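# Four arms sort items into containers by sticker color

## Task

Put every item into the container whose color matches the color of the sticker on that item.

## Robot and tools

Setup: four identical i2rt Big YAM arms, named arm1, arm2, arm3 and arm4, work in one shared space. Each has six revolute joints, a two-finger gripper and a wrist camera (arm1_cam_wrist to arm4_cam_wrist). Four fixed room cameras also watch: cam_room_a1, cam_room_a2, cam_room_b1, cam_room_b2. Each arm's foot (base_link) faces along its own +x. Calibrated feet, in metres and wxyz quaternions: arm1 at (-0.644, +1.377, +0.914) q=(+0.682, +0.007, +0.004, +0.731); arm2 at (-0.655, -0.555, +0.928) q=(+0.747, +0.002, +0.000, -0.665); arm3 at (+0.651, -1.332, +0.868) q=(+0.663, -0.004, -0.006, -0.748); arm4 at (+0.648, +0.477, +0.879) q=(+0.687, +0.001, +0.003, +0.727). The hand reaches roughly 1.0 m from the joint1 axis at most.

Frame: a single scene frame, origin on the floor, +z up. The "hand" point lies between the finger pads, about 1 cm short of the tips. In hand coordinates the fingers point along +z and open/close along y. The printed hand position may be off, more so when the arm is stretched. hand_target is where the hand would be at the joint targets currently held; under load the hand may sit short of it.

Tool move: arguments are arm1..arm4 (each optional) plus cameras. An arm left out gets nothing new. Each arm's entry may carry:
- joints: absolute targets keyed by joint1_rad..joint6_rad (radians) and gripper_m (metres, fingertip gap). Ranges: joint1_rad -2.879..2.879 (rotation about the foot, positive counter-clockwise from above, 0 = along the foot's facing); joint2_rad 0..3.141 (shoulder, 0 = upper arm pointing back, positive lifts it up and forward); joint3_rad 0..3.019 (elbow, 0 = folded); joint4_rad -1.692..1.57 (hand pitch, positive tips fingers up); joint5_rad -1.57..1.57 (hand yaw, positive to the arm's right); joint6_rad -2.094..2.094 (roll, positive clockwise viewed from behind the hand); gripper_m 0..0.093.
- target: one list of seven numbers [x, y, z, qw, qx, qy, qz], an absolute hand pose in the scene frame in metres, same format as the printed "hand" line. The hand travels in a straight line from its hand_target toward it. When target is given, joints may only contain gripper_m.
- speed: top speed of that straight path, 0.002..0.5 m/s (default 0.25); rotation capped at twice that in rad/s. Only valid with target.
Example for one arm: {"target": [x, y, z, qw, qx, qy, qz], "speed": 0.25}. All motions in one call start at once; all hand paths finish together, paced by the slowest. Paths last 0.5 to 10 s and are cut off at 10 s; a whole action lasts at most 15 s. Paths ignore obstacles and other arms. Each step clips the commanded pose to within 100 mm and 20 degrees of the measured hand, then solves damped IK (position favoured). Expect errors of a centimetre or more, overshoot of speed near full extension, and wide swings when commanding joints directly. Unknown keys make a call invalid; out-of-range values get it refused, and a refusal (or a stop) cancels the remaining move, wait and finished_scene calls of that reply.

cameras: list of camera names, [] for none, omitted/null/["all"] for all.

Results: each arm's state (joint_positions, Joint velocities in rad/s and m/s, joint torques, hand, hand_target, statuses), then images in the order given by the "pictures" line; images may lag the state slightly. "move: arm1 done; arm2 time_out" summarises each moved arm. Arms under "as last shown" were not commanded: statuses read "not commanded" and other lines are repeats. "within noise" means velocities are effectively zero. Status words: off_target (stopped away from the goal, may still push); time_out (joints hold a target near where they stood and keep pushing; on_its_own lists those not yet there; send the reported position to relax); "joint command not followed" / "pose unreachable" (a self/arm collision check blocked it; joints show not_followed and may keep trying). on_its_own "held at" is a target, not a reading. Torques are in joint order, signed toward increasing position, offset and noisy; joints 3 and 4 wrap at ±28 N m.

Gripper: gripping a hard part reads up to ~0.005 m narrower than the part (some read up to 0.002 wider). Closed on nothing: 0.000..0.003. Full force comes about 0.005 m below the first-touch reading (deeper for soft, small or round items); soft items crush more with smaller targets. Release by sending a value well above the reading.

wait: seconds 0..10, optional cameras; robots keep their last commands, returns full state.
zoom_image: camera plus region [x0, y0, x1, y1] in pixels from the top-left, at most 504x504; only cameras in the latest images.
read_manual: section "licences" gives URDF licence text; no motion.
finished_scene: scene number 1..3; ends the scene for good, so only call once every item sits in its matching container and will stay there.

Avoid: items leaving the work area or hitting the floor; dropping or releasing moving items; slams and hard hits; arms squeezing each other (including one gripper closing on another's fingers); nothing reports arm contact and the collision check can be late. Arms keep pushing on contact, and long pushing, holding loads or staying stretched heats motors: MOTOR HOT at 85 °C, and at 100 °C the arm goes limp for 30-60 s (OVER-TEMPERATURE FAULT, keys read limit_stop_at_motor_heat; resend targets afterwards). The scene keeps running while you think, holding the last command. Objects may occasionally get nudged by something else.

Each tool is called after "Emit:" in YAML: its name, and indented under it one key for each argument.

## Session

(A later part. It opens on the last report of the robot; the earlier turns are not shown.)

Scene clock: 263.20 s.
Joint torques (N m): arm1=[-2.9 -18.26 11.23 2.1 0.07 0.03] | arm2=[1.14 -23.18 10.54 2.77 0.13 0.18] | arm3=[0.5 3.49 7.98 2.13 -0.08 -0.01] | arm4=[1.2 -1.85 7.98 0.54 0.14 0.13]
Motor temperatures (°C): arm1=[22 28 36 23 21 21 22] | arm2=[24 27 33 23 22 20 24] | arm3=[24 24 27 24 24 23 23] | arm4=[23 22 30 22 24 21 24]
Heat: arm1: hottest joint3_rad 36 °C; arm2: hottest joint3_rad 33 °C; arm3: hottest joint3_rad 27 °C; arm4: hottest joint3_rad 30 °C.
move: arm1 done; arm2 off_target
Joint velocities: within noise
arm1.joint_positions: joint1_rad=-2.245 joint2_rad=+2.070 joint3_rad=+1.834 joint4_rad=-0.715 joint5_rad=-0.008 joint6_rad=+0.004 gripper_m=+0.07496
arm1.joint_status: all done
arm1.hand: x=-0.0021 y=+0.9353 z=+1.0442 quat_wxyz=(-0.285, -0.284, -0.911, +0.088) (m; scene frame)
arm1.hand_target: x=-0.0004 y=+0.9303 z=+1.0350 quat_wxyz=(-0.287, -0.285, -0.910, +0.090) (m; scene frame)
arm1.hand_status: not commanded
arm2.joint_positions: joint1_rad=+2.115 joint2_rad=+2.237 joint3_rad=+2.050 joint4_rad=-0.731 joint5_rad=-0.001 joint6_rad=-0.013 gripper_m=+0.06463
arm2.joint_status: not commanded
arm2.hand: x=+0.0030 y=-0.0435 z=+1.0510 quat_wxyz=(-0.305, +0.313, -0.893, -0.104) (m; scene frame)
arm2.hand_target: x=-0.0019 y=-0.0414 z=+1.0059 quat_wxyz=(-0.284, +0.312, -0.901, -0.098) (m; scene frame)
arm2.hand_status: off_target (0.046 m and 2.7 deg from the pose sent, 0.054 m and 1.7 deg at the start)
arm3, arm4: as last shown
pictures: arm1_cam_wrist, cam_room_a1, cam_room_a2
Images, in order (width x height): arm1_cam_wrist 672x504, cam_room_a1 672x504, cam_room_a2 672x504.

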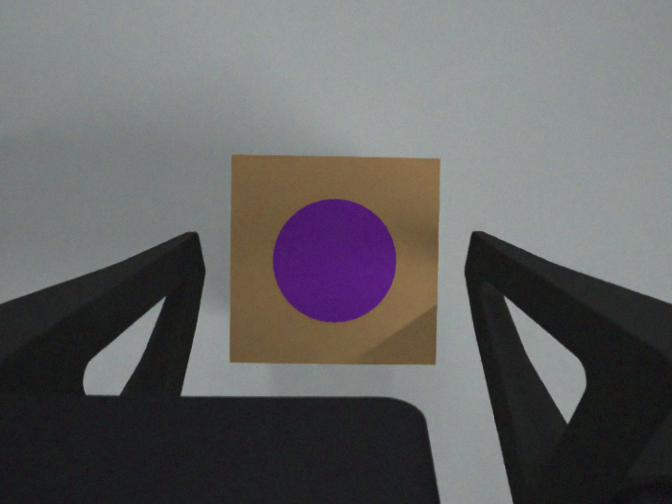

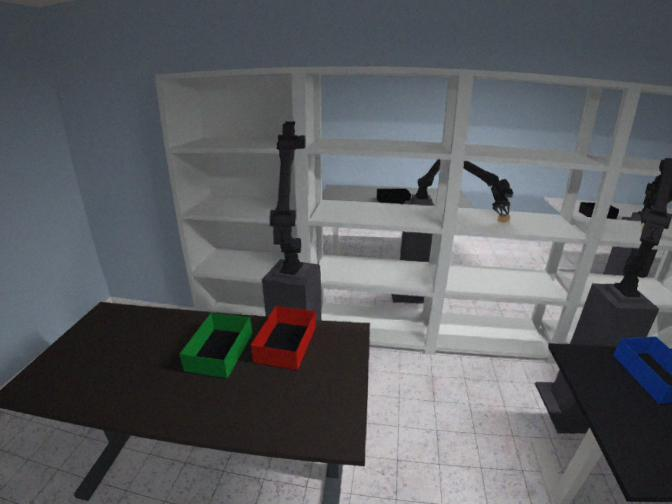

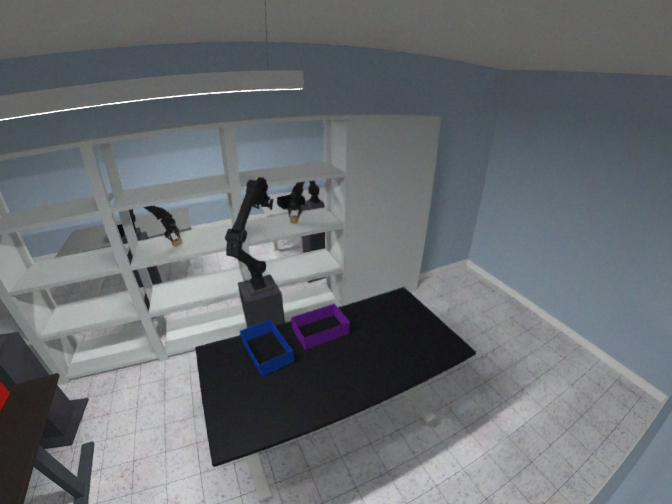

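Emit:
move:
  arm1: {"target":[-0.05,0.965,1.10,0.2869,0.2852,0.9100,-0.0899],"speed":0.2,"joints":{"gripper_m":0.093}}
  arm2: {"joints":{"gripper_m":0.09}}
  cameras: []

Emit:
move:
  arm1: {"target":[-0.42,1.222,1.12,0.2869,0.2852,0.9100,-0.0899],"speed":0.3}
  arm2: {"target":[-0.05,-0.08,1.08,0.2841,-0.3121,0.9012,0.0984],"speed":0.2}
  cameras: ["arm1_cam_wrist","arm2_cam_wrist"]

Scene clock: 270.53 s.
Joint torques (N m): arm1=[-2.55 -16.85 12.07 0.92 0.05 0.06] | arm2=[1.14 -23.3 10.54 2.78 0.13 0.18] | arm3=[0.56 3.37 7.98 2.09 -0.08 -0.01] | arm4=[1.14 -1.85 7.87 0.44 0.12 0.14]
Motor temperatures (°C): arm1=[22 28 35 23 21 21 22] | arm2=[24 28 33 23 22 20 24] | arm3=[24 24 27 24 24 23 23] | arm4=[23 22 30 22 24 21 24]
Heat: arm1: hottest joint3_rad 35 °C; arm2: hottest joint3_rad 33 °C; arm3: hottest joint3_rad 27 °C; arm4: hottest joint3_rad 30 °C.
move: arm1 done; arm2 done
Joint velocities: within noise
arm1.joint_positions: joint1_rad=-2.245 joint2_rad=+1.878 joint3_rad=+1.674 joint4_rad=-0.738 joint5_rad=-0.008 joint6_rad=+0.004 gripper_m=+0.09294
arm1.joint_status: all done
arm1.hand: x=-0.0485 y=+0.9679 z=+1.0982 quat_wxyz=(-0.289, -0.284, -0.910, +0.089) (m; scene frame)
arm1.hand_target: x=-0.0501 y=+0.9651 z=+1.1000 quat_wxyz=(-0.287, -0.285, -0.910, +0.090) (m; scene frame)
arm1.hand_status: done (0.004 m and 0.3 deg from the pose sent, 0.079 m and 0.3 deg at the start)
arm2.joint_positions: joint1_rad=+2.115 joint2_rad=+2.239 joint3_rad=+2.050 joint4_rad=-0.731 joint5_rad=-0.001 joint6_rad=-0.012 gripper_m=+0.08992
arm2.joint_status: all done
arm2.hand: x=+0.0030 y=-0.0435 z=+1.0495 quat_wxyz=(-0.304, +0.313, -0.894, -0.104) (m; scene frame)
arm2.hand_target: x=-0.0019 y=-0.0414 z=+1.0061 quat_wxyz=(-0.284, +0.312, -0.901, -0.098) (m; scene frame)
arm2.hand_status: not commanded
arm3, arm4: as last shown
pictures: none
No camera images: "cameras" was empty.

Scene clock: 272.73 s.
Joint torques (N m): arm1=[-2.49 3.02 11.93 0.85 0 0] | arm2=[1.26 -25.99 10.45 1.4 0.1 0.19] | arm3=[0.62 3.6 7.98 2.13 -0.07 -0.01] | arm4=[1.26 -2.43 7.95 0.43 0.11 0.16]
Motor temperatures (°C): arm1=[22 28 35 23 21 21 22] | arm2=[24 28 33 23 22 20 24] | arm3=[24 24 27 24 24 23 23] | arm4=[23 22 30 22 24 21 24]
Heat: arm1: hottest joint3_rad 35 °C; arm2: hottest joint3_rad 33 °C; arm3: hottest joint3_rad 27 °C; arm4: hottest joint3_rad 30 °C.
move: arm1 done; arm2 done
Joint velocities: within noise
arm1.joint_positions: joint1_rad=-2.245 joint2_rad=+0.576 joint3_rad=+0.614 joint4_rad=-0.968 joint5_rad=-0.010 joint6_rad=+0.003 gripper_m=+0.09294
arm1.joint_status: not commanded
arm1.hand: x=-0.4180 y=+1.2240 z=+1.1210 quat_wxyz=(-0.294, -0.283, -0.908, +0.090) (m; scene frame)
arm1.hand_target: x=-0.4200 y=+1.2221 z=+1.1199 quat_wxyz=(-0.287, -0.285, -0.910, +0.090) (m; scene frame)
arm1.hand_status: done (0.003 m and 0.9 deg from the pose sent, 0.451 m and 0.3 deg at the start)
arm2.joint_positions: joint1_rad=+2.115 joint2_rad=+2.060 joint3_rad=+1.847 joint4_rad=-0.729 joint5_rad=-0.001 joint6_rad=-0.012 gripper_m=+0.08992
arm2.joint_status: not commanded
arm2.hand: x=-0.0415 y=-0.0782 z=+1.0839 quat_wxyz=(-0.294, +0.314, -0.897, -0.100) (m; scene frame)
arm2.hand_target: x=-0.0499 y=-0.0799 z=+1.0800 quat_wxyz=(-0.284, +0.312, -0.901, -0.098) (m; scene frame)
arm2.hand_status: done (0.010 m and 1.3 deg from the pose sent, 0.071 m and 2.5 deg at the start)
arm3: as last shown
arm4.joint_positions: joint1_rad=+0.900 joint2_rad=+0.803 joint3_rad=+1.400 joint4_rad=-1.566 joint5_rad=-0.001 joint6_rad=-0.011 gripper_m=+0.09406
arm4.joint_status: not commanded
arm4.hand: x=+0.4356 y=+0.6306 z=+1.3416 quat_wxyz=(-0.088, +0.912, -0.284, -0.283) (m; scene frame)
arm4.hand_target: x=+0.4378 y=+0.6279 z=+1.3409 quat_wxyz=(-0.085, +0.912, -0.288, -0.280) (m; scene frame)
arm4.hand_status: not commanded
pictures: arm1_cam_wrist, arm2_cam_wrist
Images, in order (width x height): arm1_cam_wrist 672x504, arm2_cam_wrist 672x504.

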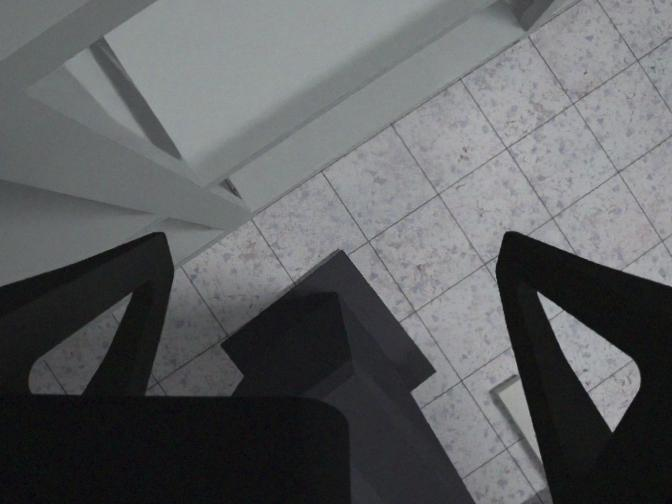

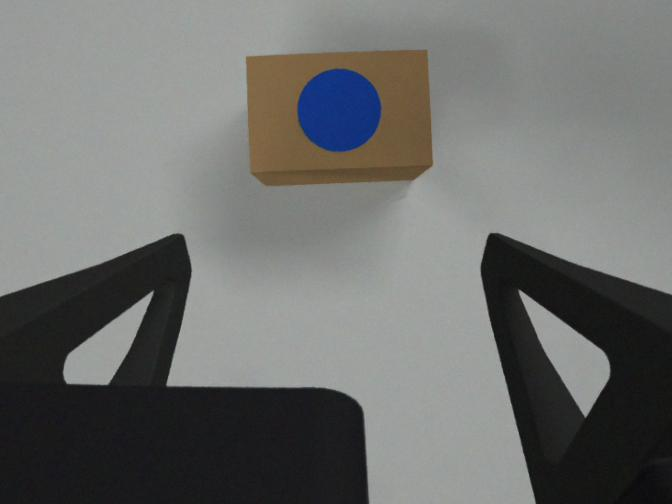

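Emit:
move:
  arm4: {"target":[0.42,0.636,1.13,0.0904,-0.9095,0.2868,0.2868],"speed":0.35}
  arm2: {"target":[-0.447,-0.393,1.1,0.2841,-0.3121,0.9012,0.0984],"speed":0.35}
  cameras: []

Emit:
move:
  arm4: {"target":[0.05,0.90,1.12,0.0904,-0.9095,0.2868,0.2868],"speed":0.25}
  arm2: {"joints":{"joint1_rad":1.5,"joint2_rad":0.8,"joint3_rad":1.4,"joint4_rad":-1.5}}
  arm1: {"joints":{"joint1_rad":-1.5,"joint2_rad":0.8,"joint3_rad":1.4,"joint4_rad":-1.5}}
  cameras: ["arm4_cam_wrist"]

Scene clock: 282.43 s.
Joint torques (N m): arm1=[-3.19 2.2 11.84 1.01 -0.02 -0.07] | arm2=[1.03 -1.08 11.15 1.43 0.04 0.17] | arm3=[0.56 3.49 7.98 2.1 -0.07 -0.01] | arm4=[1.67 -2.43 9.35 1.46 0.2 0.17]
Motor temperatures (°C): arm1=[22 27 35 23 21 21 22] | arm2=[24 29 33 22 22 20 24] | arm3=[24 24 27 24 24 23 23] | arm4=[23 22 30 22 24 21 24]
Heat: arm1: hottest joint3_rad 35 °C; arm2: hottest joint3_rad 33 °C; arm3: hottest joint3_rad 27 °C; arm4: hottest joint3_rad 30 °C.
move: arm2 off_target; arm4 done
Joint velocities: within noise
arm1, arm3: as last shown
arm2.joint_positions: joint1_rad=+2.115 joint2_rad=+0.576 joint3_rad=+0.536 joint4_rad=-0.891 joint5_rad=-0.001 joint6_rad=-0.012 gripper_m=+0.08992
arm2.joint_status: not commanded
arm2.hand: x=-0.4425 y=-0.3904 z=+1.1103 quat_wxyz=(-0.299, +0.314, -0.895, -0.102) (m; scene frame)
arm2.hand_target: x=-0.4470 y=-0.3930 z=+1.1002 quat_wxyz=(-0.284, +0.312, -0.901, -0.098) (m; scene frame)
arm2.hand_status: off_target (0.012 m and 1.9 deg from the pose sent, 0.514 m and 1.3 deg at the start)
arm4.joint_positions: joint1_rad=+0.912 joint2_rad=+0.648 joint3_rad=+0.746 joint4_rad=-1.088 joint5_rad=+0.011 joint6_rad=-0.002 gripper_m=+0.09406
arm4.joint_status: not commanded
arm4.hand: x=+0.4229 y=+0.6365 z=+1.1245 quat_wxyz=(-0.088, +0.914, -0.285, -0.273) (m; scene frame)
arm4.hand_target: x=+0.4201 y=+0.6360 z=+1.1301 quat_wxyz=(-0.090, +0.910, -0.287, -0.287) (m; scene frame)
arm4.hand_status: done (0.006 m and 1.7 deg from the pose sent, 0.212 m and 0.6 deg at the start)
pictures: none
No camera images: "cameras" was empty.

Scene clock: 284.97 s.
Joint torques (N m): arm1=[-1.03 0.73 13.9 0.75 0.03 -0.07] | arm2=[0.38 -2.49 14.2 1.44 0.01 0.16] | arm3=[0.56 3.43 7.99 2.11 -0.08 -0.01] | arm4=[0.73 -21.13 13.18 0.51 -0.05 0.02]
Motor temperatures (°C): arm1=[22 27 35 23 21 21 22] | arm2=[24 28 33 22 22 20 24] | arm3=[24 24 27 24 24 23 23] | arm4=[23 22 31 22 24 21 24]
Heat: arm1: hottest joint3_rad 35 °C; arm2: hottest joint3_rad 33 °C; arm3: hottest joint3_rad 27 °C; arm4: hottest joint3_rad 31 °C.
move: arm1 done; arm2 done; arm4 off_target
Joint velocities: within noise
arm1.joint_positions: joint1_rad=-1.507 joint2_rad=+0.798 joint3_rad=+1.357 joint4_rad=-1.489 joint5_rad=-0.012 joint6_rad=+0.002 gripper_m=+0.09294
arm1.joint_status: all done
arm1.hand: x=-0.3625 y=+1.4144 z=+1.3643 quat_wxyz=(-0.307, +0.063, -0.949, -0.029) (m; scene frame)
arm1.hand_target: x=-0.3644 y=+1.4158 z=+1.3825 quat_wxyz=(-0.321, +0.069, -0.944, -0.029) (m; scene frame)
arm1.hand_status: not commanded
arm2.joint_positions: joint1_rad=+1.505 joint2_rad=+0.798 joint3_rad=+1.357 joint4_rad=-1.486 joint5_rad=+0.000 joint6_rad=-0.012 gripper_m=+0.08993
arm2.joint_status: all done
arm2.hand: x=-0.3789 y=-0.5431 z=+1.3838 quat_wxyz=(-0.317, +0.029, -0.948, -0.008) (m; scene frame)
arm2.hand_target: x=-0.3815 y=-0.5446 z=+1.4011 quat_wxyz=(-0.330, +0.022, -0.944, -0.009) (m; scene frame)
arm2.hand_status: not commanded
arm3: as last shown
arm4.joint_positions: joint1_rad=+0.912 joint2_rad=+1.882 joint3_rad=+1.781 joint4_rad=-0.883 joint5_rad=+0.007 joint6_rad=-0.002 gripper_m=+0.09406
arm4.joint_status: not commanded
arm4.hand: x=+0.0579 y=+0.8869 z=+1.1076 quat_wxyz=(-0.087, +0.914, -0.285, -0.277) (m; scene frame)
arm4.hand_target: x=+0.0509 y=+0.8996 z=+1.1201 quat_wxyz=(-0.091, +0.909, -0.287, -0.287) (m; scene frame)
arm4.hand_status: off_target (0.020 m and 1.3 deg from the pose sent, 0.457 m and 1.7 deg at the start)
pictures: arm4_cam_wrist
Images, in order (width x height): arm4_cam_wrist 672x504.

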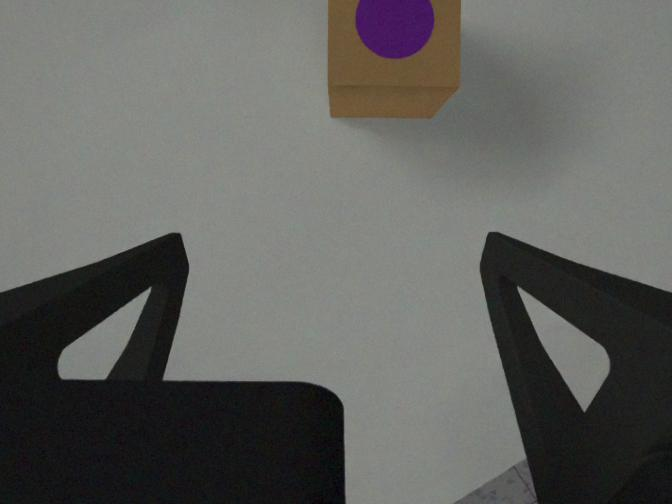

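Emit:
move:
  arm4: {"target":[-0.008,0.965,1.11,0.0904,-0.9095,0.2868,0.2868],"speed":0.2}
  cameras: []

Emit:
move:
  arm4: {"target":[-0.006,0.962,1.04,0.0904,-0.9095,0.2868,0.2868],"speed":0.1}
  cameras: ["arm4_cam_wrist"]

Scene clock: 291.40 s.
Joint torques (N m): arm1=[-1.38 0.56 14.04 1.06 0 -0.06] | arm2=[0.38 -2.49 14.17 1.43 0 0.17] | arm3=[0.62 3.49 8.03 2.1 -0.08 -0.01] | arm4=[0.73 -24.7 13.23 0.5 -0.06 -0.06]
Motor temperatures (°C): arm1=[22 27 36 23 21 21 22] | arm2=[24 28 33 22 22 20 24] | arm3=[24 24 27 24 24 23 23] | arm4=[23 23 32 22 24 21 24]
Heat: arm1: hottest joint3_rad 36 °C; arm2: hottest joint3_rad 33 °C; arm3: hottest joint3_rad 27 °C; arm4: hottest joint3_rad 32 °C.
move: arm4 off_target
Joint velocities: within noise
arm1, arm2: as last shown
arm3.joint_positions: joint1_rad=-1.290 joint2_rad=+0.531 joint3_rad=+1.394 joint4_rad=-0.879 joint5_rad=+0.002 joint6_rad=-0.005 gripper_m=+0.09399
arm3.joint_status: not commanded
arm3.hand: x=+0.4287 y=-1.3574 z=+1.5345 quat_wxyz=(-0.059, -0.711, -0.053, +0.699) (m; scene frame)
arm3.hand_target: x=+0.4296 y=-1.3553 z=+1.5408 quat_wxyz=(-0.058, -0.706, -0.048, +0.705) (m; scene frame)
arm3.hand_status: not commanded
arm4.joint_positions: joint1_rad=+0.877 joint2_rad=+2.159 joint3_rad=+2.206 joint4_rad=-1.025 joint5_rad=-0.009 joint6_rad=-0.013 gripper_m=+0.09406
arm4.joint_status: not commanded
arm4.hand: x=-0.0007 y=+0.9575 z=+1.1026 quat_wxyz=(-0.087, +0.910, -0.293, -0.280) (m; scene frame)
arm4.hand_target: x=-0.0074 y=+0.9646 z=+1.1099 quat_wxyz=(-0.091, +0.909, -0.287, -0.288) (m; scene frame)
arm4.hand_status: off_target (0.013 m and 1.1 deg from the pose sent, 0.102 m and 1.3 deg at the start)
pictures: none
No camera images: "cameras" was empty.

Scene clock: 292.70 s.
Joint torques (N m): arm1=[-0.91 0.67 13.87 0.96 0.01 -0.05] | arm2=[0.32 -2.55 14.19 1.4 0 0.17] | arm3=[0.5 3.43 7.98 2.13 -0.08 -0.01] | arm4=[0.67 -25.17 9.2 1.51 -0.03 -0.1]
Motor temperatures (°C): arm1=[22 27 36 23 21 21 22] | arm2=[24 28 33 22 22 20 24] | arm3=[24 24 27 24 24 23 23] | arm4=[23 23 32 22 24 21 24]
Heat: arm1: hottest joint3_rad 36 °C; arm2: hottest joint3_rad 33 °C; arm3: hottest joint3_rad 27 °C; arm4: hottest joint3_rad 32 °C.
move: arm4 off_target
Joint velocities: within noise
arm1, arm2, arm3: as last shown
arm4.joint_positions: joint1_rad=+0.877 joint2_rad=+2.159 joint3_rad=+2.069 joint4_rad=-0.869 joint5_rad=-0.009 joint6_rad=-0.013 gripper_m=+0.09406
arm4.joint_status: not commanded
arm4.hand: x=-0.0032 y=+0.9590 z=+1.0532 quat_wxyz=(-0.090, +0.907, -0.292, -0.289) (m; scene frame)
arm4.hand_target: x=-0.0056 y=+0.9618 z=+1.0399 quat_wxyz=(-0.090, +0.910, -0.287, -0.287) (m; scene frame)
arm4.hand_status: off_target (0.014 m and 0.7 deg from the pose sent, 0.063 m and 1.1 deg at the start)
pictures: arm4_cam_wrist
Images, in order (width x height): arm4_cam_wrist 672x504.

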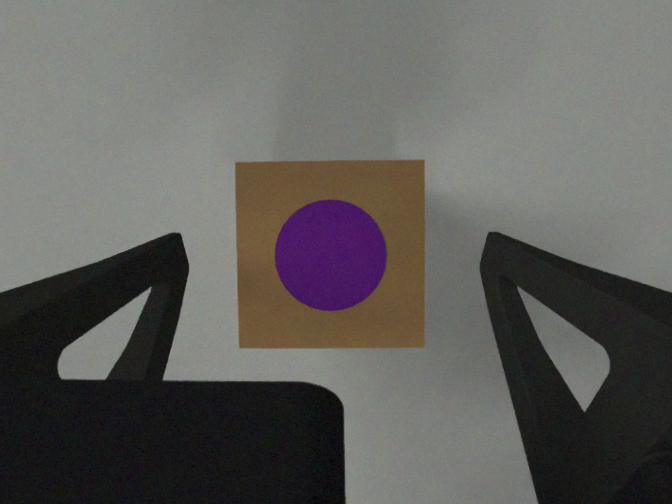

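Emit:
move:
  arm4: {"target":[-0.006,0.962,1.022,0.0904,-0.9095,0.2868,0.2868],"speed":0.1}
  cameras: []

Emit:
move:
  arm4: {"joints":{"gripper_m":0.04}}
  cameras: ["arm4_cam_wrist"]

Emit:
move:
  arm4: {"target":[0.04,0.93,1.105,0.0904,-0.9095,0.2868,0.2868],"speed":0.2}
  cameras: ["arm4_cam_wrist"]

Scene clock: 297.53 s.
Joint torques (N m): arm1=[-1.08 0.67 13.67 1.03 0.06 -0.01] | arm2=[0.44 -2.55 14.15 1.43 0 0.17] | arm3=[0.56 3.49 8.02 2.1 -0.08 -0.01] | arm4=[1.03 -24.41 9.01 1.5 -0.04 -0.08]
Motor temperatures (°C): arm1=[22 26 36 23 21 21 22] | arm2=[24 28 34 22 22 20 24] | arm3=[24 24 27 24 24 23 23] | arm4=[23 24 32 22 24 21 24]
Heat: arm1: hottest joint3_rad 36 °C; arm2: hottest joint3_rad 34 °C; arm3: hottest joint3_rad 27 °C; arm4: hottest joint3_rad 32 °C.
move: arm4 off_target
Joint velocities: within noise
arm1, arm2, arm3: as last shown
arm4.joint_positions: joint1_rad=+0.877 joint2_rad=+2.159 joint3_rad=+2.036 joint4_rad=-0.827 joint5_rad=-0.009 joint6_rad=-0.013 gripper_m=+0.09406
arm4.joint_status: not commanded
arm4.hand: x=-0.0036 y=+0.9593 z=+1.0419 quat_wxyz=(-0.091, +0.906, -0.292, -0.293) (m; scene frame)
arm4.hand_target: x=-0.0054 y=+0.9616 z=+1.0221 quat_wxyz=(-0.090, +0.910, -0.287, -0.287) (m; scene frame)
arm4.hand_status: off_target (0.020 m and 1.0 deg from the pose sent, 0.032 m and 0.7 deg at the start)
pictures: none
No camera images: "cameras" was empty.

Scene clock: 298.13 s.
Joint torques (N m): arm1=[-1.49 1.08 13.96 0.98 0.07 -0.01] | arm2=[0.38 -2.67 14.16 1.42 0 0.17] | arm3=[0.62 3.6 7.97 2.11 -0.07 -0.02] | arm4=[0.67 -24.29 9.13 1.48 -0.02 -0.08]
Motor temperatures (°C): arm1=[22 26 36 23 21 21 22] | arm2=[24 28 34 22 22 20 24] | arm3=[24 24 27 24 24 23 23] | arm4=[23 24 32 22 24 21 24]
Heat: arm1: hottest joint3_rad 36 °C; arm2: hottest joint3_rad 34 °C; arm3: hottest joint3_rad 27 °C; arm4: hottest joint3_rad 32 °C.
move: arm4 off_target
Joint velocities: within noise
arm1, arm2, arm3: as last shown
arm4.joint_positions: joint1_rad=+0.877 joint2_rad=+2.159 joint3_rad=+2.036 joint4_rad=-0.826 joint5_rad=-0.009 joint6_rad=-0.014 gripper_m=+0.05358
arm4.joint_status: gripper_m off_target (ended at +0.05360, target +0.04000)
arm4.hand: x=-0.0038 y=+0.9593 z=+1.0420 quat_wxyz=(-0.092, +0.906, -0.291, -0.293) (m; scene frame)
arm4.hand_target: x=-0.0055 y=+0.9617 z=+1.0221 quat_wxyz=(-0.090, +0.910, -0.287, -0.287) (m; scene frame)
arm4.hand_status: not commanded
pictures: arm4_cam_wrist
Images, in order (width x height): arm4_cam_wrist 672x504.

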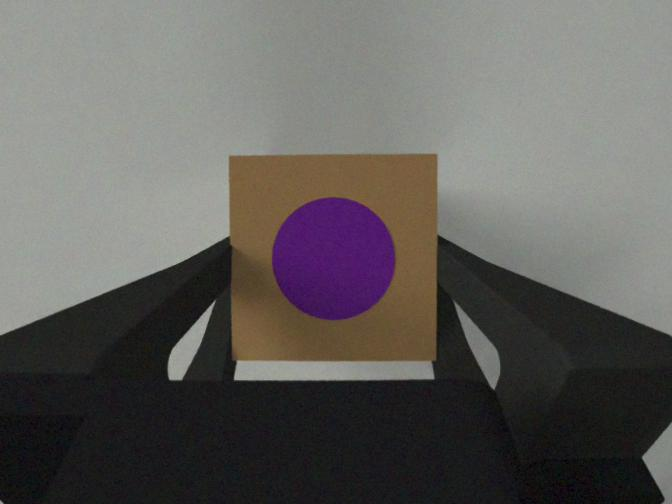

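Scene clock: 299.43 s.
Joint torques (N m): arm1=[-0.73 0.79 13.96 0.91 0.06 -0.04] | arm2=[0.38 -2.49 14.2 1.4 0 0.16] | arm3=[0.62 3.66 8.03 2.11 -0.08 -0.01] | arm4=[0.21 -24.23 9.48 0.73 -0.01 -0.09]
Motor temperatures (°C): arm1=[22 26 36 23 21 21 22] | arm2=[24 27 34 22 22 20 23] | arm3=[24 24 27 24 24 23 23] | arm4=[23 24 32 22 24 21 25]
Heat: arm1: hottest joint3_rad 36 °C; arm2: hottest joint3_rad 34 °C; arm3: hottest joint3_rad 27 °C; arm4: hottest joint3_rad 32 °C.
move: arm4 done
Joint velocities: within noise
arm1, arm2, arm3: as last shown
arm4.joint_positions: joint1_rad=+0.877 joint2_rad=+1.984 joint3_rad=+1.922 joint4_rad=-0.890 joint5_rad=-0.009 joint6_rad=-0.015 gripper_m=+0.05358
arm4.joint_status: not commanded
arm4.hand: x=+0.0374 y=+0.9292 z=+1.1065 quat_wxyz=(-0.091, +0.907, -0.291, -0.291) (m; scene frame)
arm4.hand_target: x=+0.0400 y=+0.9301 z=+1.1052 quat_wxyz=(-0.091, +0.909, -0.287, -0.287) (m; scene frame)
arm4.hand_status: done (0.003 m and 0.8 deg from the pose sent, 0.082 m and 1.0 deg at the start)
pictures: arm4_cam_wrist
Images, in order (width x height): arm4_cam_wrist 672x504.

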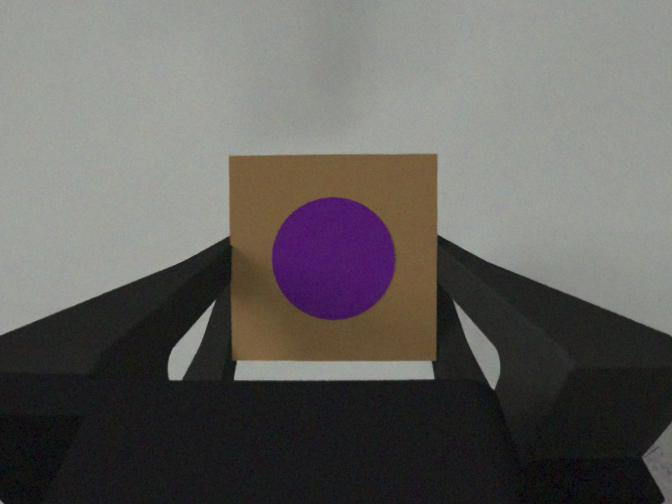

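Emit:
move:
  arm4: {"target":[0.42,0.636,1.13,0.0904,-0.9095,0.2868,0.2868],"speed":0.35}
  cameras: []

Emit:
move:
  arm4: {"joints":{"joint1_rad":0.4,"joint2_rad":0.8,"joint3_rad":1.3,"joint4_rad":-1.45}}
  cameras: []

Emit:
move:
  arm4: {"joints":{"joint1_rad":-1.089,"joint2_rad":1.464,"joint3_rad":1.068,"joint4_rad":-0.6}}
  cameras: ["arm4_cam_wrist","cam_room_a2"]

Scene clock: 311.67 s.
Joint torques (N m): arm1=[-1.08 0.44 13.96 1.17 0.04 -0.04] | arm2=[0.38 -2.43 14.16 1.4 0 0.16] | arm3=[0.56 3.55 7.99 2.09 -0.08 -0.01] | arm4=[1.61 -0.79 9.22 0.69 0.22 0.15]
Motor temperatures (°C): arm1=[22 26 37 23 21 21 22] | arm2=[24 27 34 22 22 20 23] | arm3=[24 24 27 24 24 23 23] | arm4=[23 24 32 22 24 21 25]
Heat: arm1: hottest joint3_rad 37 °C; arm2: hottest joint3_rad 34 °C; arm3: hottest joint3_rad 27 °C; arm4: hottest joint3_rad 32 °C.
move: arm4 done
Joint velocities: within noise
arm1, arm2, arm3: as last shown
arm4.joint_positions: joint1_rad=+0.913 joint2_rad=+0.629 joint3_rad=+0.746 joint4_rad=-1.061 joint5_rad=+0.012 joint6_rad=-0.002 gripper_m=+0.05358
arm4.joint_status: not commanded
arm4.hand: x=+0.4203 y=+0.6381 z=+1.1336 quat_wxyz=(-0.095, +0.908, -0.283, -0.294) (m; scene frame)
arm4.hand_target: x=+0.4201 y=+0.6360 z=+1.1300 quat_wxyz=(-0.090, +0.910, -0.287, -0.287) (m; scene frame)
arm4.hand_status: done (0.004 m and 1.1 deg from the pose sent, 0.483 m and 0.8 deg at the start)
pictures: none
No camera images: "cameras" was empty.

Scene clock: 312.93 s.
Joint torques (N m): arm1=[-1.61 0.79 13.87 1.03 0.03 -0.05] | arm2=[0.26 -2.55 14.16 1.44 0.01 0.17] | arm3=[0.56 3.55 7.99 2.14 -0.09 0] | arm4=[0.5 -2.02 10.96 0.62 0.13 0.14]
Motor temperatures (°C): arm1=[22 26 37 23 21 21 22] | arm2=[24 27 34 22 22 20 23] | arm3=[24 24 27 24 24 23 23] | arm4=[23 24 32 22 24 21 25]
Heat: arm1: hottest joint3_rad 37 °C; arm2: hottest joint3_rad 34 °C; arm3: hottest joint3_rad 27 °C; arm4: hottest joint3_rad 32 °C.
move: arm4 done
Joint velocities: within noise
arm1, arm2, arm3: as last shown
arm4.joint_positions: joint1_rad=+0.404 joint2_rad=+0.795 joint3_rad=+1.265 joint4_rad=-1.440 joint5_rad=+0.014 joint6_rad=-0.001 gripper_m=+0.05359
arm4.joint_status: all done
arm4.hand: x=+0.5260 y=+0.7350 z=+1.2972 quat_wxyz=(-0.159, +0.811, -0.506, -0.249) (m; scene frame)
arm4.hand_target: x=+0.5270 y=+0.7360 z=+1.3114 quat_wxyz=(-0.163, +0.804, -0.511, -0.257) (m; scene frame)
arm4.hand_status: not commanded
pictures: none
No camera images: "cameras" was empty.

Scene clock: 314.70 s.
Joint torques (N m): arm1=[-1.44 0.5 13.94 0.91 0.06 -0.08] | arm2=[0.38 -2.49 14.19 1.42 0 0.16] | arm3=[0.5 3.55 7.99 2.13 -0.09 0] | arm4=[1.2 -14.39 8.68 1.37 0.08 0.13]
Motor temperatures (°C): arm1=[22 26 37 23 21 21 22] | arm2=[24 27 34 22 22 20 23] | arm3=[24 24 27 24 24 23 23] | arm4=[23 24 32 22 24 21 25]
Heat: arm1: hottest joint3_rad 37 °C; arm2: hottest joint3_rad 34 °C; arm3: hottest joint3_rad 27 °C; arm4: hottest joint3_rad 32 °C.
move: arm4 done
Joint velocities: within noise
arm1.joint_positions: joint1_rad=-1.507 joint2_rad=+0.798 joint3_rad=+1.357 joint4_rad=-1.489 joint5_rad=-0.012 joint6_rad=+0.002 gripper_m=+0.09294
arm1.joint_status: not commanded
arm1.hand: x=-0.3625 y=+1.4144 z=+1.3643 quat_wxyz=(-0.307, +0.063, -0.949, -0.029) (m; scene frame)
arm1.hand_target: x=-0.3644 y=+1.4158 z=+1.3825 quat_wxyz=(-0.321, +0.069, -0.944, -0.029) (m; scene frame)
arm1.hand_status: not commanded
arm2.joint_positions: joint1_rad=+1.505 joint2_rad=+0.798 joint3_rad=+1.357 joint4_rad=-1.486 joint5_rad=+0.000 joint6_rad=-0.012 gripper_m=+0.08993
arm2.joint_status: not commanded
arm2.hand: x=-0.3789 y=-0.5431 z=+1.3838 quat_wxyz=(-0.317, +0.029, -0.948, -0.008) (m; scene frame)
arm2.hand_target: x=-0.3815 y=-0.5446 z=+1.4011 quat_wxyz=(-0.330, +0.022, -0.944, -0.009) (m; scene frame)
arm2.hand_status: not commanded
arm3: as last shown
arm4.joint_positions: joint1_rad=-1.095 joint2_rad=+1.470 joint3_rad=+1.065 joint4_rad=-0.615 joint5_rad=+0.017 joint6_rad=+0.000 gripper_m=+0.05360
arm4.joint_status: all done
arm4.hand: x=+1.1078 y=+0.7448 z=+1.0304 quat_wxyz=(-0.262, +0.251, -0.930, -0.063) (m; scene frame)
arm4.hand_target: x=+1.1096 y=+0.7496 z=+1.0365 quat_wxyz=(-0.272, +0.248, -0.927, -0.069) (m; scene frame)
arm4.hand_status: not commanded
pictures: arm4_cam_wrist, cam_room_a2
Images, in order (width x height): arm4_cam_wrist 672x504, cam_room_a2 672x504.

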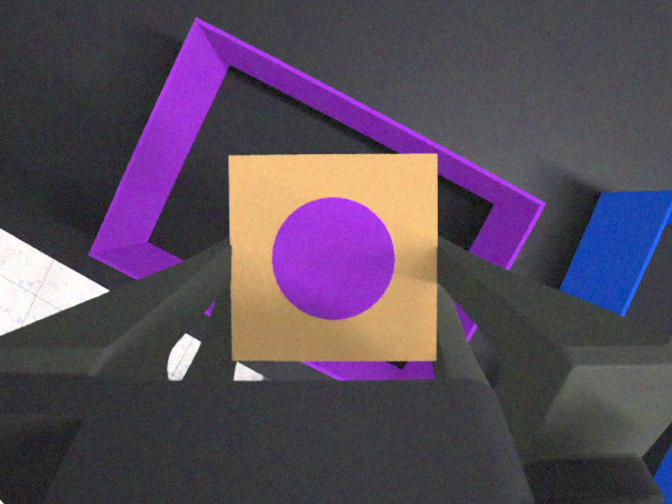

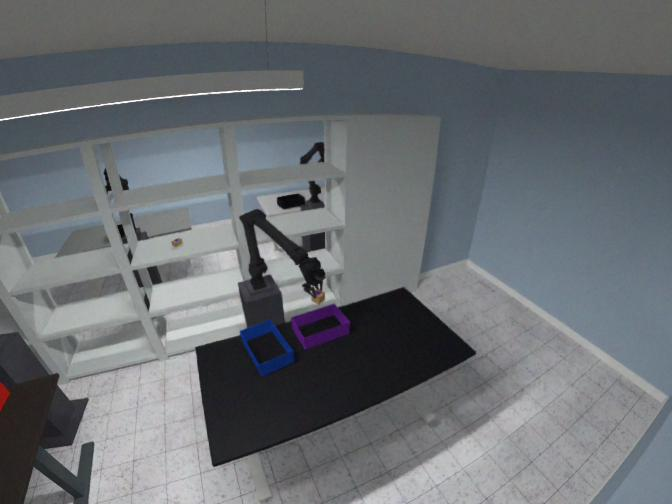

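Emit:
move:
  arm4: {"target":[1.108,0.762,0.85,0.1892,-0.1281,0.9732,0.0249],"speed":0.25}
  cameras: ["arm4_cam_wrist","cam_room_a2"]

Emit:
zoom_image:
  camera: "cam_room_a2"
  region: [220, 260, 400, 390]

Scene clock: 328.43 s.
Joint torques (N m): arm1=[-1.14 0.38 13.81 1.05 0.05 -0.04] | arm2=[0.5 -2.49 14.19 1.4 -0.01 0.16] | arm3=[0.56 3.49 7.97 2.11 -0.09 -0.02] | arm4=[1.14 -17.03 7.61 1.14 0.3 0.19]
Motor temperatures (°C): arm1=[22 25 37 23 21 21 22] | arm2=[24 26 35 22 22 20 23] | arm3=[24 24 27 24 24 23 23] | arm4=[23 24 32 22 24 21 26]
Heat: arm1: hottest joint3_rad 37 °C; arm2: hottest joint3_rad 35 °C; arm3: hottest joint3_rad 27 °C; arm4: hottest joint3_rad 32 °C.
move: arm4 off_target
Joint velocities: within noise
arm1, arm2: as last shown
arm3.joint_positions: joint1_rad=-1.290 joint2_rad=+0.531 joint3_rad=+1.394 joint4_rad=-0.879 joint5_rad=+0.002 joint6_rad=-0.005 gripper_m=+0.09399
arm3.joint_status: not commanded
arm3.hand: x=+0.4287 y=-1.3574 z=+1.5345 quat_wxyz=(-0.059, -0.711, -0.053, +0.699) (m; scene frame)
arm3.hand_target: x=+0.4296 y=-1.3553 z=+1.5408 quat_wxyz=(-0.058, -0.706, -0.048, +0.705) (m; scene frame)
arm3.hand_status: not commanded
arm4.joint_positions: joint1_rad=-1.042 joint2_rad=+1.835 joint3_rad=+1.012 joint4_rad=-0.410 joint5_rad=+0.118 joint6_rad=+0.295 gripper_m=+0.05360
arm4.joint_status: not commanded
arm4.hand: x=+1.0984 y=+0.7513 z=+0.8435 quat_wxyz=(-0.174, +0.133, -0.976, -0.018) (m; scene frame)
arm4.hand_target: x=+1.1077 y=+0.7618 z=+0.8502 quat_wxyz=(-0.189, +0.128, -0.973, -0.025) (m; scene frame)
arm4.hand_status: off_target (0.016 m and 2.0 deg from the pose sent, 0.181 m and 17.7 deg at the start)
pictures: arm4_cam_wrist, cam_room_a2
Images, in order (width x height): arm4_cam_wrist 672x504, cam_room_a2 672x504.

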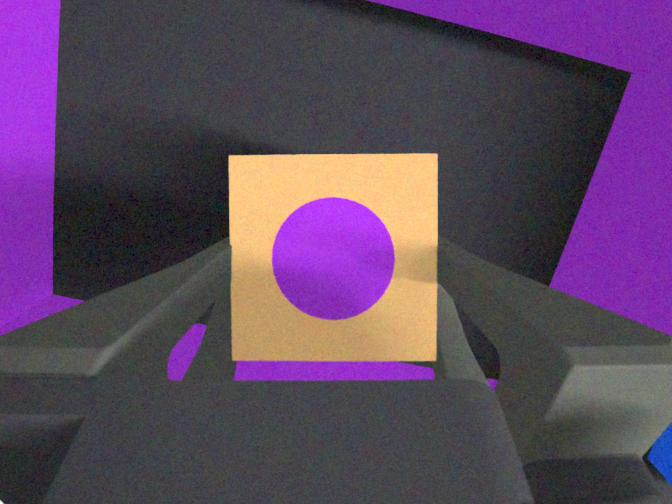

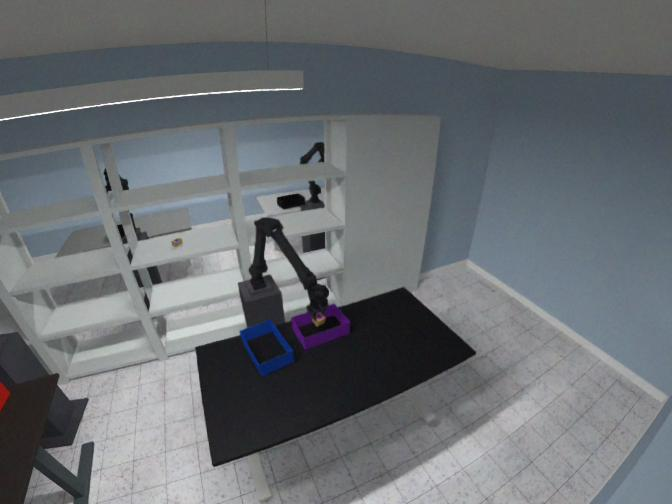

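Scaled by 2.800.

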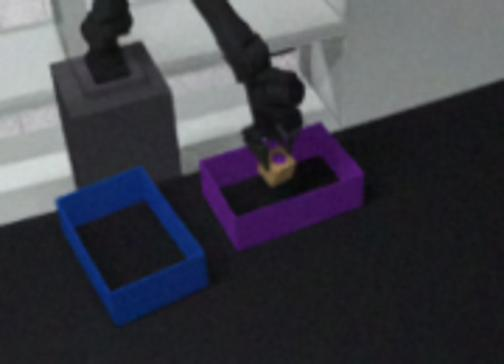

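Emit:
move:
  arm4: {"target":[1.112,0.766,0.772,0.1892,-0.1281,0.9732,0.0249],"speed":0.15}
  cameras: ["arm4_cam_wrist","cam_room_a2"]

Emit:
zoom_image:
  camera: "cam_room_a2"
  region: [270, 280, 370, 360]

Scene clock: 335.13 s.
Joint torques (N m): arm1=[-0.85 0.73 13.9 0.96 0.03 -0.04] | arm2=[0.38 -2.49 14.2 1.42 -0.01 0.16] | arm3=[0.5 3.6 8.01 2.1 -0.07 -0.01] | arm4=[1.49 -16.44 6.45 1.16 0.32 0.14]
Motor temperatures (°C): arm1=[22 25 38 23 21 21 22] | arm2=[24 26 35 22 22 20 23] | arm3=[24 24 27 24 24 23 23] | arm4=[23 24 32 22 24 21 26]
Heat: arm1: hottest joint3_rad 38 °C; arm2: hottest joint3_rad 35 °C; arm3: hottest joint3_rad 27 °C; arm4: hottest joint3_rad 32 °C.
move: arm4 off_target
Joint velocities: within noise
arm1, arm2, arm3: as last shown
arm4.joint_positions: joint1_rad=-1.040 joint2_rad=+1.999 joint3_rad=+1.014 joint4_rad=-0.229 joint5_rad=+0.120 joint6_rad=+0.300 gripper_m=+0.05360
arm4.joint_status: not commanded
arm4.hand: x=+1.1062 y=+0.7569 z=+0.7749 quat_wxyz=(-0.182, +0.130, -0.974, -0.021) (m; scene frame)
arm4.hand_target: x=+1.1118 y=+0.7659 z=+0.7723 quat_wxyz=(-0.189, +0.128, -0.973, -0.025) (m; scene frame)
arm4.hand_status: off_target (0.011 m and 0.9 deg from the pose sent, 0.074 m and 2.0 deg at the start)
pictures: arm4_cam_wrist, cam_room_a2
Images, in order (width x height): arm4_cam_wrist 672x504, cam_room_a2 672x504.

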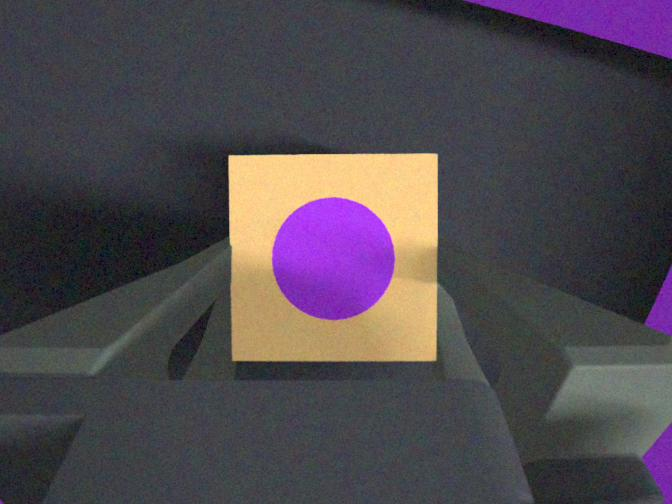

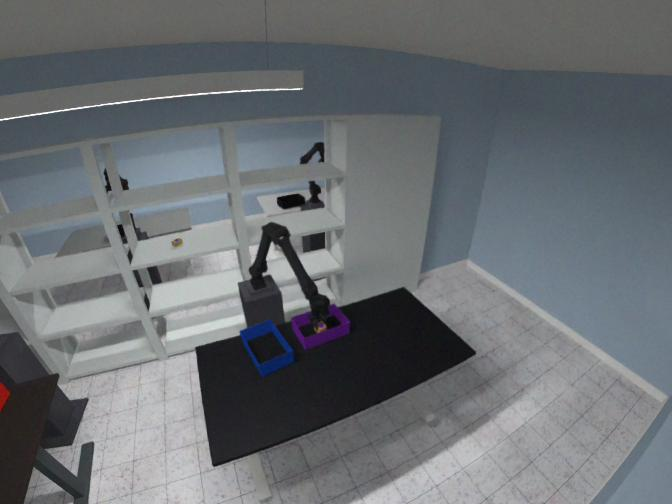

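Scaled by 5.040.

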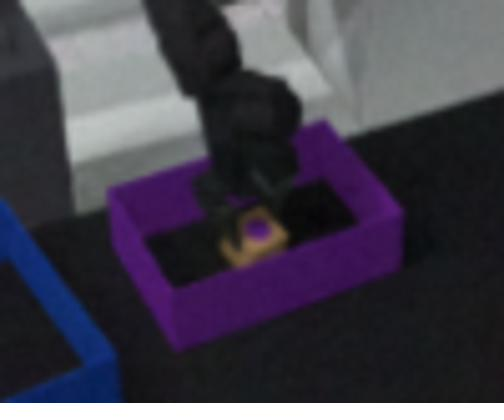

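Emit:
move:
  arm4: {"target":[1.112,0.766,0.748,0.1892,-0.1281,0.9732,0.0249],"speed":0.1}
  cameras: ["cam_room_a2"]

Emit:
zoom_image:
  camera: "cam_room_a2"
  region: [270, 280, 370, 360]

Scene clock: 339.00 s.
Joint torques (N m): arm1=[-1.44 0.21 13.93 0.85 0.05 -0.01] | arm2=[0.44 -2.55 14.2 1.44 0 0.17] | arm3=[0.67 3.49 7.99 2.1 -0.08 -0.01] | arm4=[1.49 -14.04 6.45 0.91 0.25 0.16]
Motor temperatures (°C): arm1=[22 25 38 23 21 21 22] | arm2=[24 26 35 22 22 20 23] | arm3=[24 24 27 24 24 23 23] | arm4=[23 24 32 22 24 21 26]
Heat: arm1: hottest joint3_rad 38 °C; arm2: hottest joint3_rad 35 °C; arm3: hottest joint3_rad 27 °C; arm4: hottest joint3_rad 32 °C.
move: arm4 off_target
Joint velocities: within noise
arm1, arm2, arm3: as last shown
arm4.joint_positions: joint1_rad=-1.040 joint2_rad=+2.016 joint3_rad=+1.014 joint4_rad=-0.169 joint5_rad=+0.121 joint6_rad=+0.301 gripper_m=+0.05360
arm4.joint_status: not commanded
arm4.hand: x=+1.1145 y=+0.7622 z=+0.7718 quat_wxyz=(-0.202, +0.128, -0.971, -0.030) (m; scene frame)
arm4.hand_target: x=+1.1109 y=+0.7651 z=+0.7488 quat_wxyz=(-0.189, +0.128, -0.973, -0.025) (m; scene frame)
arm4.hand_status: off_target (0.024 m and 1.6 deg from the pose sent, 0.029 m and 1.0 deg at the start)
pictures: cam_room_a2
Images, in order (width x height): cam_room_a2 672x504.

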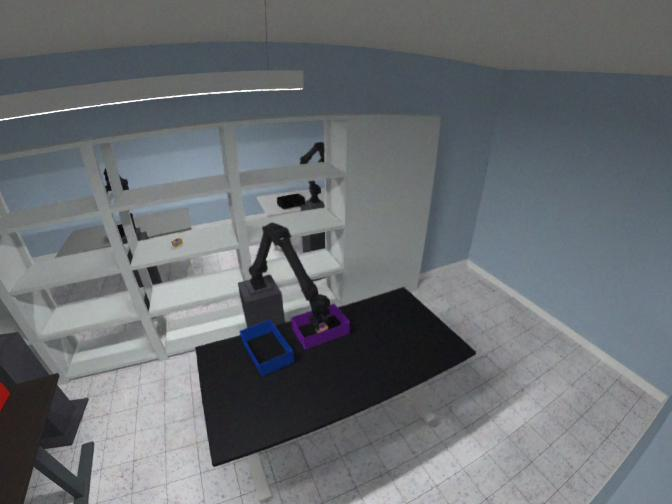

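Scaled by 5.040.

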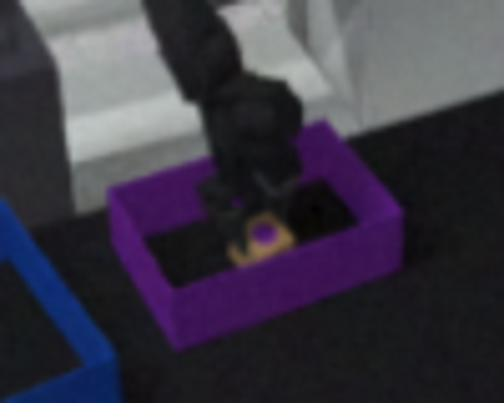

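Emit:
move:
  arm4: {"joints":{"gripper_m":0.085}}
  cameras: []

Emit:
move:
  arm4: {"target":[1.07,0.75,0.95,0.1892,-0.1281,0.9732,0.0249],"speed":0.3}
  cameras: ["arm4_cam_wrist"]

Emit:
move:
  arm4: {"joints":{"joint1_rad":0.9,"joint2_rad":0.75,"joint3_rad":1.3,"joint4_rad":-1.5,"joint5_rad":0,"joint6_rad":0}}
  cameras: []

Emit:
move:
  arm4: {"joints":{"joint1_rad":2.188,"joint2_rad":0.648,"joint3_rad":0.746,"joint4_rad":-1.06}}
  cameras: ["arm4_cam_wrist","cam_room_a2"]

Scene clock: 345.93 s.
Joint torques (N m): arm1=[-0.56 0.73 13.93 0.95 0.04 -0.03] | arm2=[0.44 -2.55 14.19 1.43 0.01 0.17] | arm3=[0.5 3.6 7.97 2.15 -0.08 -0.02] | arm4=[1.26 -16.5 6.08 0.85 0.28 0.11]
Motor temperatures (°C): arm1=[22 25 38 23 21 21 22] | arm2=[24 26 35 22 22 20 23] | arm3=[24 24 27 24 24 23 23] | arm4=[23 24 31 22 24 21 26]
Heat: arm1: hottest joint3_rad 38 °C; arm2: hottest joint3_rad 35 °C; arm3: hottest joint3_rad 27 °C; arm4: hottest joint3_rad 31 °C.
move: arm4 done
Joint velocities: within noise
arm1, arm2, arm3: as last shown
arm4.joint_positions: joint1_rad=-1.040 joint2_rad=+2.049 joint3_rad=+1.014 joint4_rad=-0.169 joint5_rad=+0.121 joint6_rad=+0.301 gripper_m=+0.08491
arm4.joint_status: all done
arm4.hand: x=+1.1076 y=+0.7579 z=+0.7545 quat_wxyz=(-0.187, +0.130, -0.973, -0.023) (m; scene frame)
arm4.hand_target: x=+1.1109 y=+0.7653 z=+0.7489 quat_wxyz=(-0.189, +0.128, -0.973, -0.025) (m; scene frame)
arm4.hand_status: not commanded
pictures: none
No camera images: "cameras" was empty.

Scene clock: 347.30 s.
Joint torques (N m): arm1=[-0.97 0.44 14.05 1.09 0.05 -0.09] | arm2=[0.38 -2.55 14.17 1.4 0 0.16] | arm3=[0.56 3.49 7.98 2.11 -0.08 -0.02] | arm4=[1.55 -13.22 9.29 0.14 0.31 0.19]
Motor temperatures (°C): arm1=[22 25 38 23 21 21 22] | arm2=[24 26 35 22 22 20 23] | arm3=[24 24 27 24 24 23 23] | arm4=[23 24 31 22 24 21 26]
Heat: arm1: hottest joint3_rad 38 °C; arm2: hottest joint3_rad 35 °C; arm3: hottest joint3_rad 27 °C; arm4: hottest joint3_rad 31 °C.
move: arm4 done
Joint velocities: within noise
arm1, arm2, arm3: as last shown
arm4.joint_positions: joint1_rad=-1.016 joint2_rad=+1.567 joint3_rad=+0.980 joint4_rad=-0.619 joint5_rad=+0.128 joint6_rad=+0.319 gripper_m=+0.08491
arm4.joint_status: not commanded
arm4.hand: x=+1.0652 y=+0.7425 z=+0.9455 quat_wxyz=(-0.187, +0.132, -0.973, -0.024) (m; scene frame)
arm4.hand_target: x=+1.0698 y=+0.7498 z=+0.9500 quat_wxyz=(-0.189, +0.128, -0.973, -0.025) (m; scene frame)
arm4.hand_status: done (0.010 m and 0.5 deg from the pose sent, 0.199 m and 0.3 deg at the start)
pictures: arm4_cam_wrist
Images, in order (width x height): arm4_cam_wrist 672x504.

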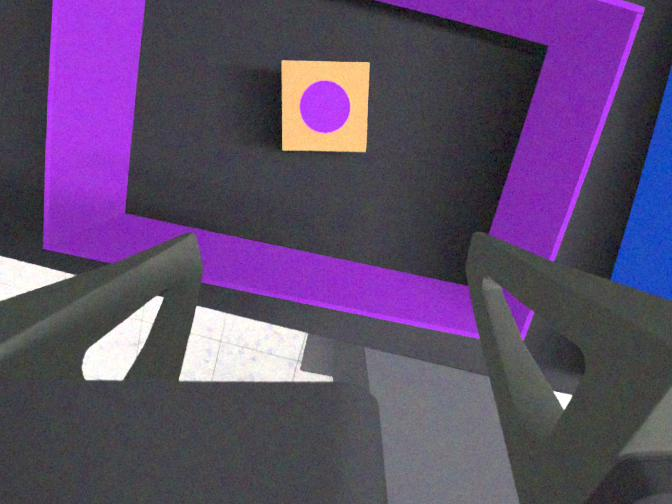

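Scene clock: 349.23 s.
Joint torques (N m): arm1=[-1.08 0.56 14.02 0.95 0.04 -0.05] | arm2=[0.26 -2.61 14.16 1.44 -0.01 0.16] | arm3=[0.56 3.55 7.99 2.13 -0.08 -0.01] | arm4=[1.03 -0.38 8.8 0.51 0.2 -0.07]
Motor temperatures (°C): arm1=[22 25 38 23 21 21 22] | arm2=[24 26 35 22 22 20 23] | arm3=[24 24 27 24 24 23 23] | arm4=[23 24 31 22 24 21 26]
Heat: arm1: hottest joint3_rad 38 °C; arm2: hottest joint3_rad 35 °C; arm3: hottest joint3_rad 27 °C; arm4: hottest joint3_rad 31 °C.
move: arm4 done
Joint velocities: within noise
arm1, arm2, arm3: as last shown
arm4.joint_positions: joint1_rad=+0.896 joint2_rad=+0.745 joint3_rad=+1.292 joint4_rad=-1.489 joint5_rad=-0.003 joint6_rad=+0.013 gripper_m=+0.08494
arm4.joint_status: all done
arm4.hand: x=+0.4378 y=+0.6297 z=+1.3170 quat_wxyz=(-0.089, +0.903, -0.295, -0.298) (m; scene frame)
arm4.hand_target: x=+0.4380 y=+0.6289 z=+1.3175 quat_wxyz=(-0.090, +0.907, -0.289, -0.293) (m; scene frame)
arm4.hand_status: not commanded
pictures: none
No camera images: "cameras" was empty.

Scene clock: 350.90 s.
Joint torques (N m): arm1=[-1.32 0.91 13.91 0.84 0.07 -0.04] | arm2=[0.38 -2.43 14.2 1.4 -0.01 0.17] | arm3=[0.56 3.55 8.01 2.13 -0.08 -0.01] | arm4=[1.2 -1.85 9.52 1.46 0.1 -0.07]
Motor temperatures (°C): arm1=[22 25 38 23 21 21 22] | arm2=[24 26 35 22 22 20 23] | arm3=[24 24 27 24 24 23 23] | arm4=[23 24 31 22 24 21 26]
Heat: arm1: hottest joint3_rad 38 °C; arm2: hottest joint3_rad 35 °C; arm3: hottest joint3_rad 27 °C; arm4: hottest joint3_rad 31 °C.
move: arm4 done
Joint velocities: within noise
arm1, arm2, arm3: as last shown
arm4.joint_positions: joint1_rad=+2.184 joint2_rad=+0.653 joint3_rad=+0.742 joint4_rad=-1.075 joint5_rad=-0.001 joint6_rad=+0.012 gripper_m=+0.08495
arm4.joint_status: all done
arm4.hand: x=+0.4306 y=+0.3055 z=+1.1240 quat_wxyz=(+0.098, +0.906, +0.309, -0.274) (m; scene frame)
arm4.hand_target: x=+0.4286 y=+0.3028 z=+1.1299 quat_wxyz=(+0.100, +0.900, +0.315, -0.286) (m; scene frame)
arm4.hand_status: not commanded
pictures: arm4_cam_wrist, cam_room_a2
Images, in order (width x height): arm4_cam_wrist 672x504, cam_room_a2 672x504.

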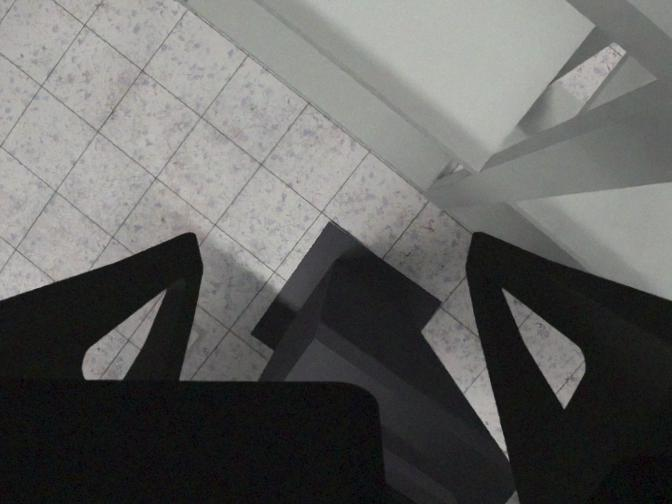

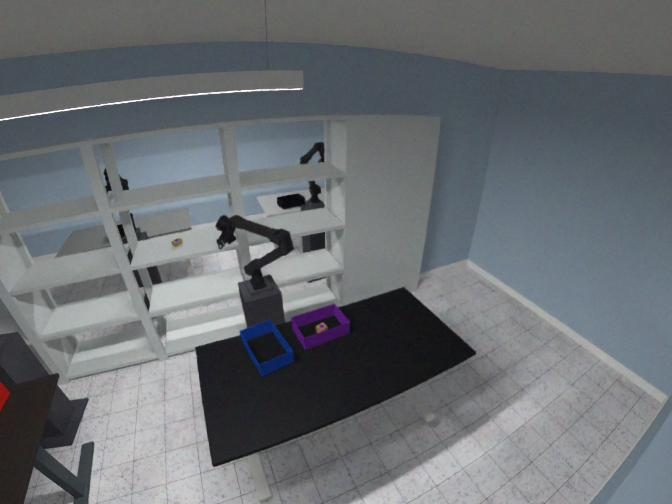

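Emit:
move:
  arm4: {"target":[0.04,-0.02,1.12,0.0994,0.9001,0.3152,-0.2838],"speed":0.3,"joints":{"gripper_m":0.093}}
  cameras: ["arm4_cam_wrist"]

Scene clock: 358.97 s.
Joint torques (N m): arm1=[-1.08 1.14 13.94 0.99 0.08 -0.05] | arm2=[0.38 -2.37 14.17 1.43 0 0.16] | arm3=[0.79 3.72 7.99 2.1 -0.08 0] | arm4=[1.44 -22.71 13.3 0.51 0.22 0.06]
Motor temperatures (°C): arm1=[21 25 38 23 21 21 22] | arm2=[24 26 35 22 22 20 23] | arm3=[24 24 27 24 24 23 23] | arm4=[23 24 33 22 24 21 25]
Heat: arm1: hottest joint3_rad 38 °C; arm2: hottest joint3_rad 35 °C; arm3: hottest joint3_rad 27 °C; arm4: hottest joint3_rad 33 °C.
move: arm4 off_target
Joint velocities: within noise
arm1.joint_positions: joint1_rad=-1.507 joint2_rad=+0.798 joint3_rad=+1.357 joint4_rad=-1.489 joint5_rad=-0.012 joint6_rad=+0.002 gripper_m=+0.09294
arm1.joint_status: not commanded
arm1.hand: x=-0.3625 y=+1.4144 z=+1.3643 quat_wxyz=(-0.307, +0.063, -0.949, -0.029) (m; scene frame)
arm1.hand_target: x=-0.3644 y=+1.4158 z=+1.3825 quat_wxyz=(-0.321, +0.069, -0.944, -0.029) (m; scene frame)
arm1.hand_status: not commanded
arm2.joint_positions: joint1_rad=+1.505 joint2_rad=+0.798 joint3_rad=+1.357 joint4_rad=-1.486 joint5_rad=+0.000 joint6_rad=-0.012 gripper_m=+0.08993
arm2.joint_status: not commanded
arm2.hand: x=-0.3789 y=-0.5431 z=+1.3838 quat_wxyz=(-0.317, +0.029, -0.948, -0.008) (m; scene frame)
arm2.hand_target: x=-0.3815 y=-0.5446 z=+1.4011 quat_wxyz=(-0.330, +0.022, -0.944, -0.009) (m; scene frame)
arm2.hand_status: not commanded
arm3: as last shown
arm4.joint_positions: joint1_rad=+2.193 joint2_rad=+2.050 joint3_rad=+2.041 joint4_rad=-0.976 joint5_rad=+0.004 joint6_rad=+0.012 gripper_m=+0.09289
arm4.joint_status: all done
arm4.hand: x=+0.0452 y=-0.0072 z=+1.1106 quat_wxyz=(+0.097, +0.904, +0.312, -0.275) (m; scene frame)
arm4.hand_target: x=+0.0407 y=-0.0194 z=+1.1199 quat_wxyz=(+0.100, +0.900, +0.315, -0.284) (m; scene frame)
arm4.hand_status: off_target (0.017 m and 1.2 deg from the pose sent, 0.508 m and 1.5 deg at the start)
pictures: arm4_cam_wrist
Images, in order (width x height): arm4_cam_wrist 672x504.

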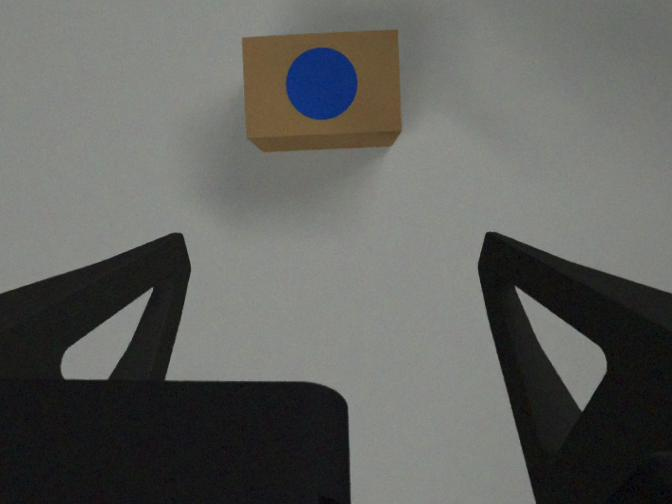

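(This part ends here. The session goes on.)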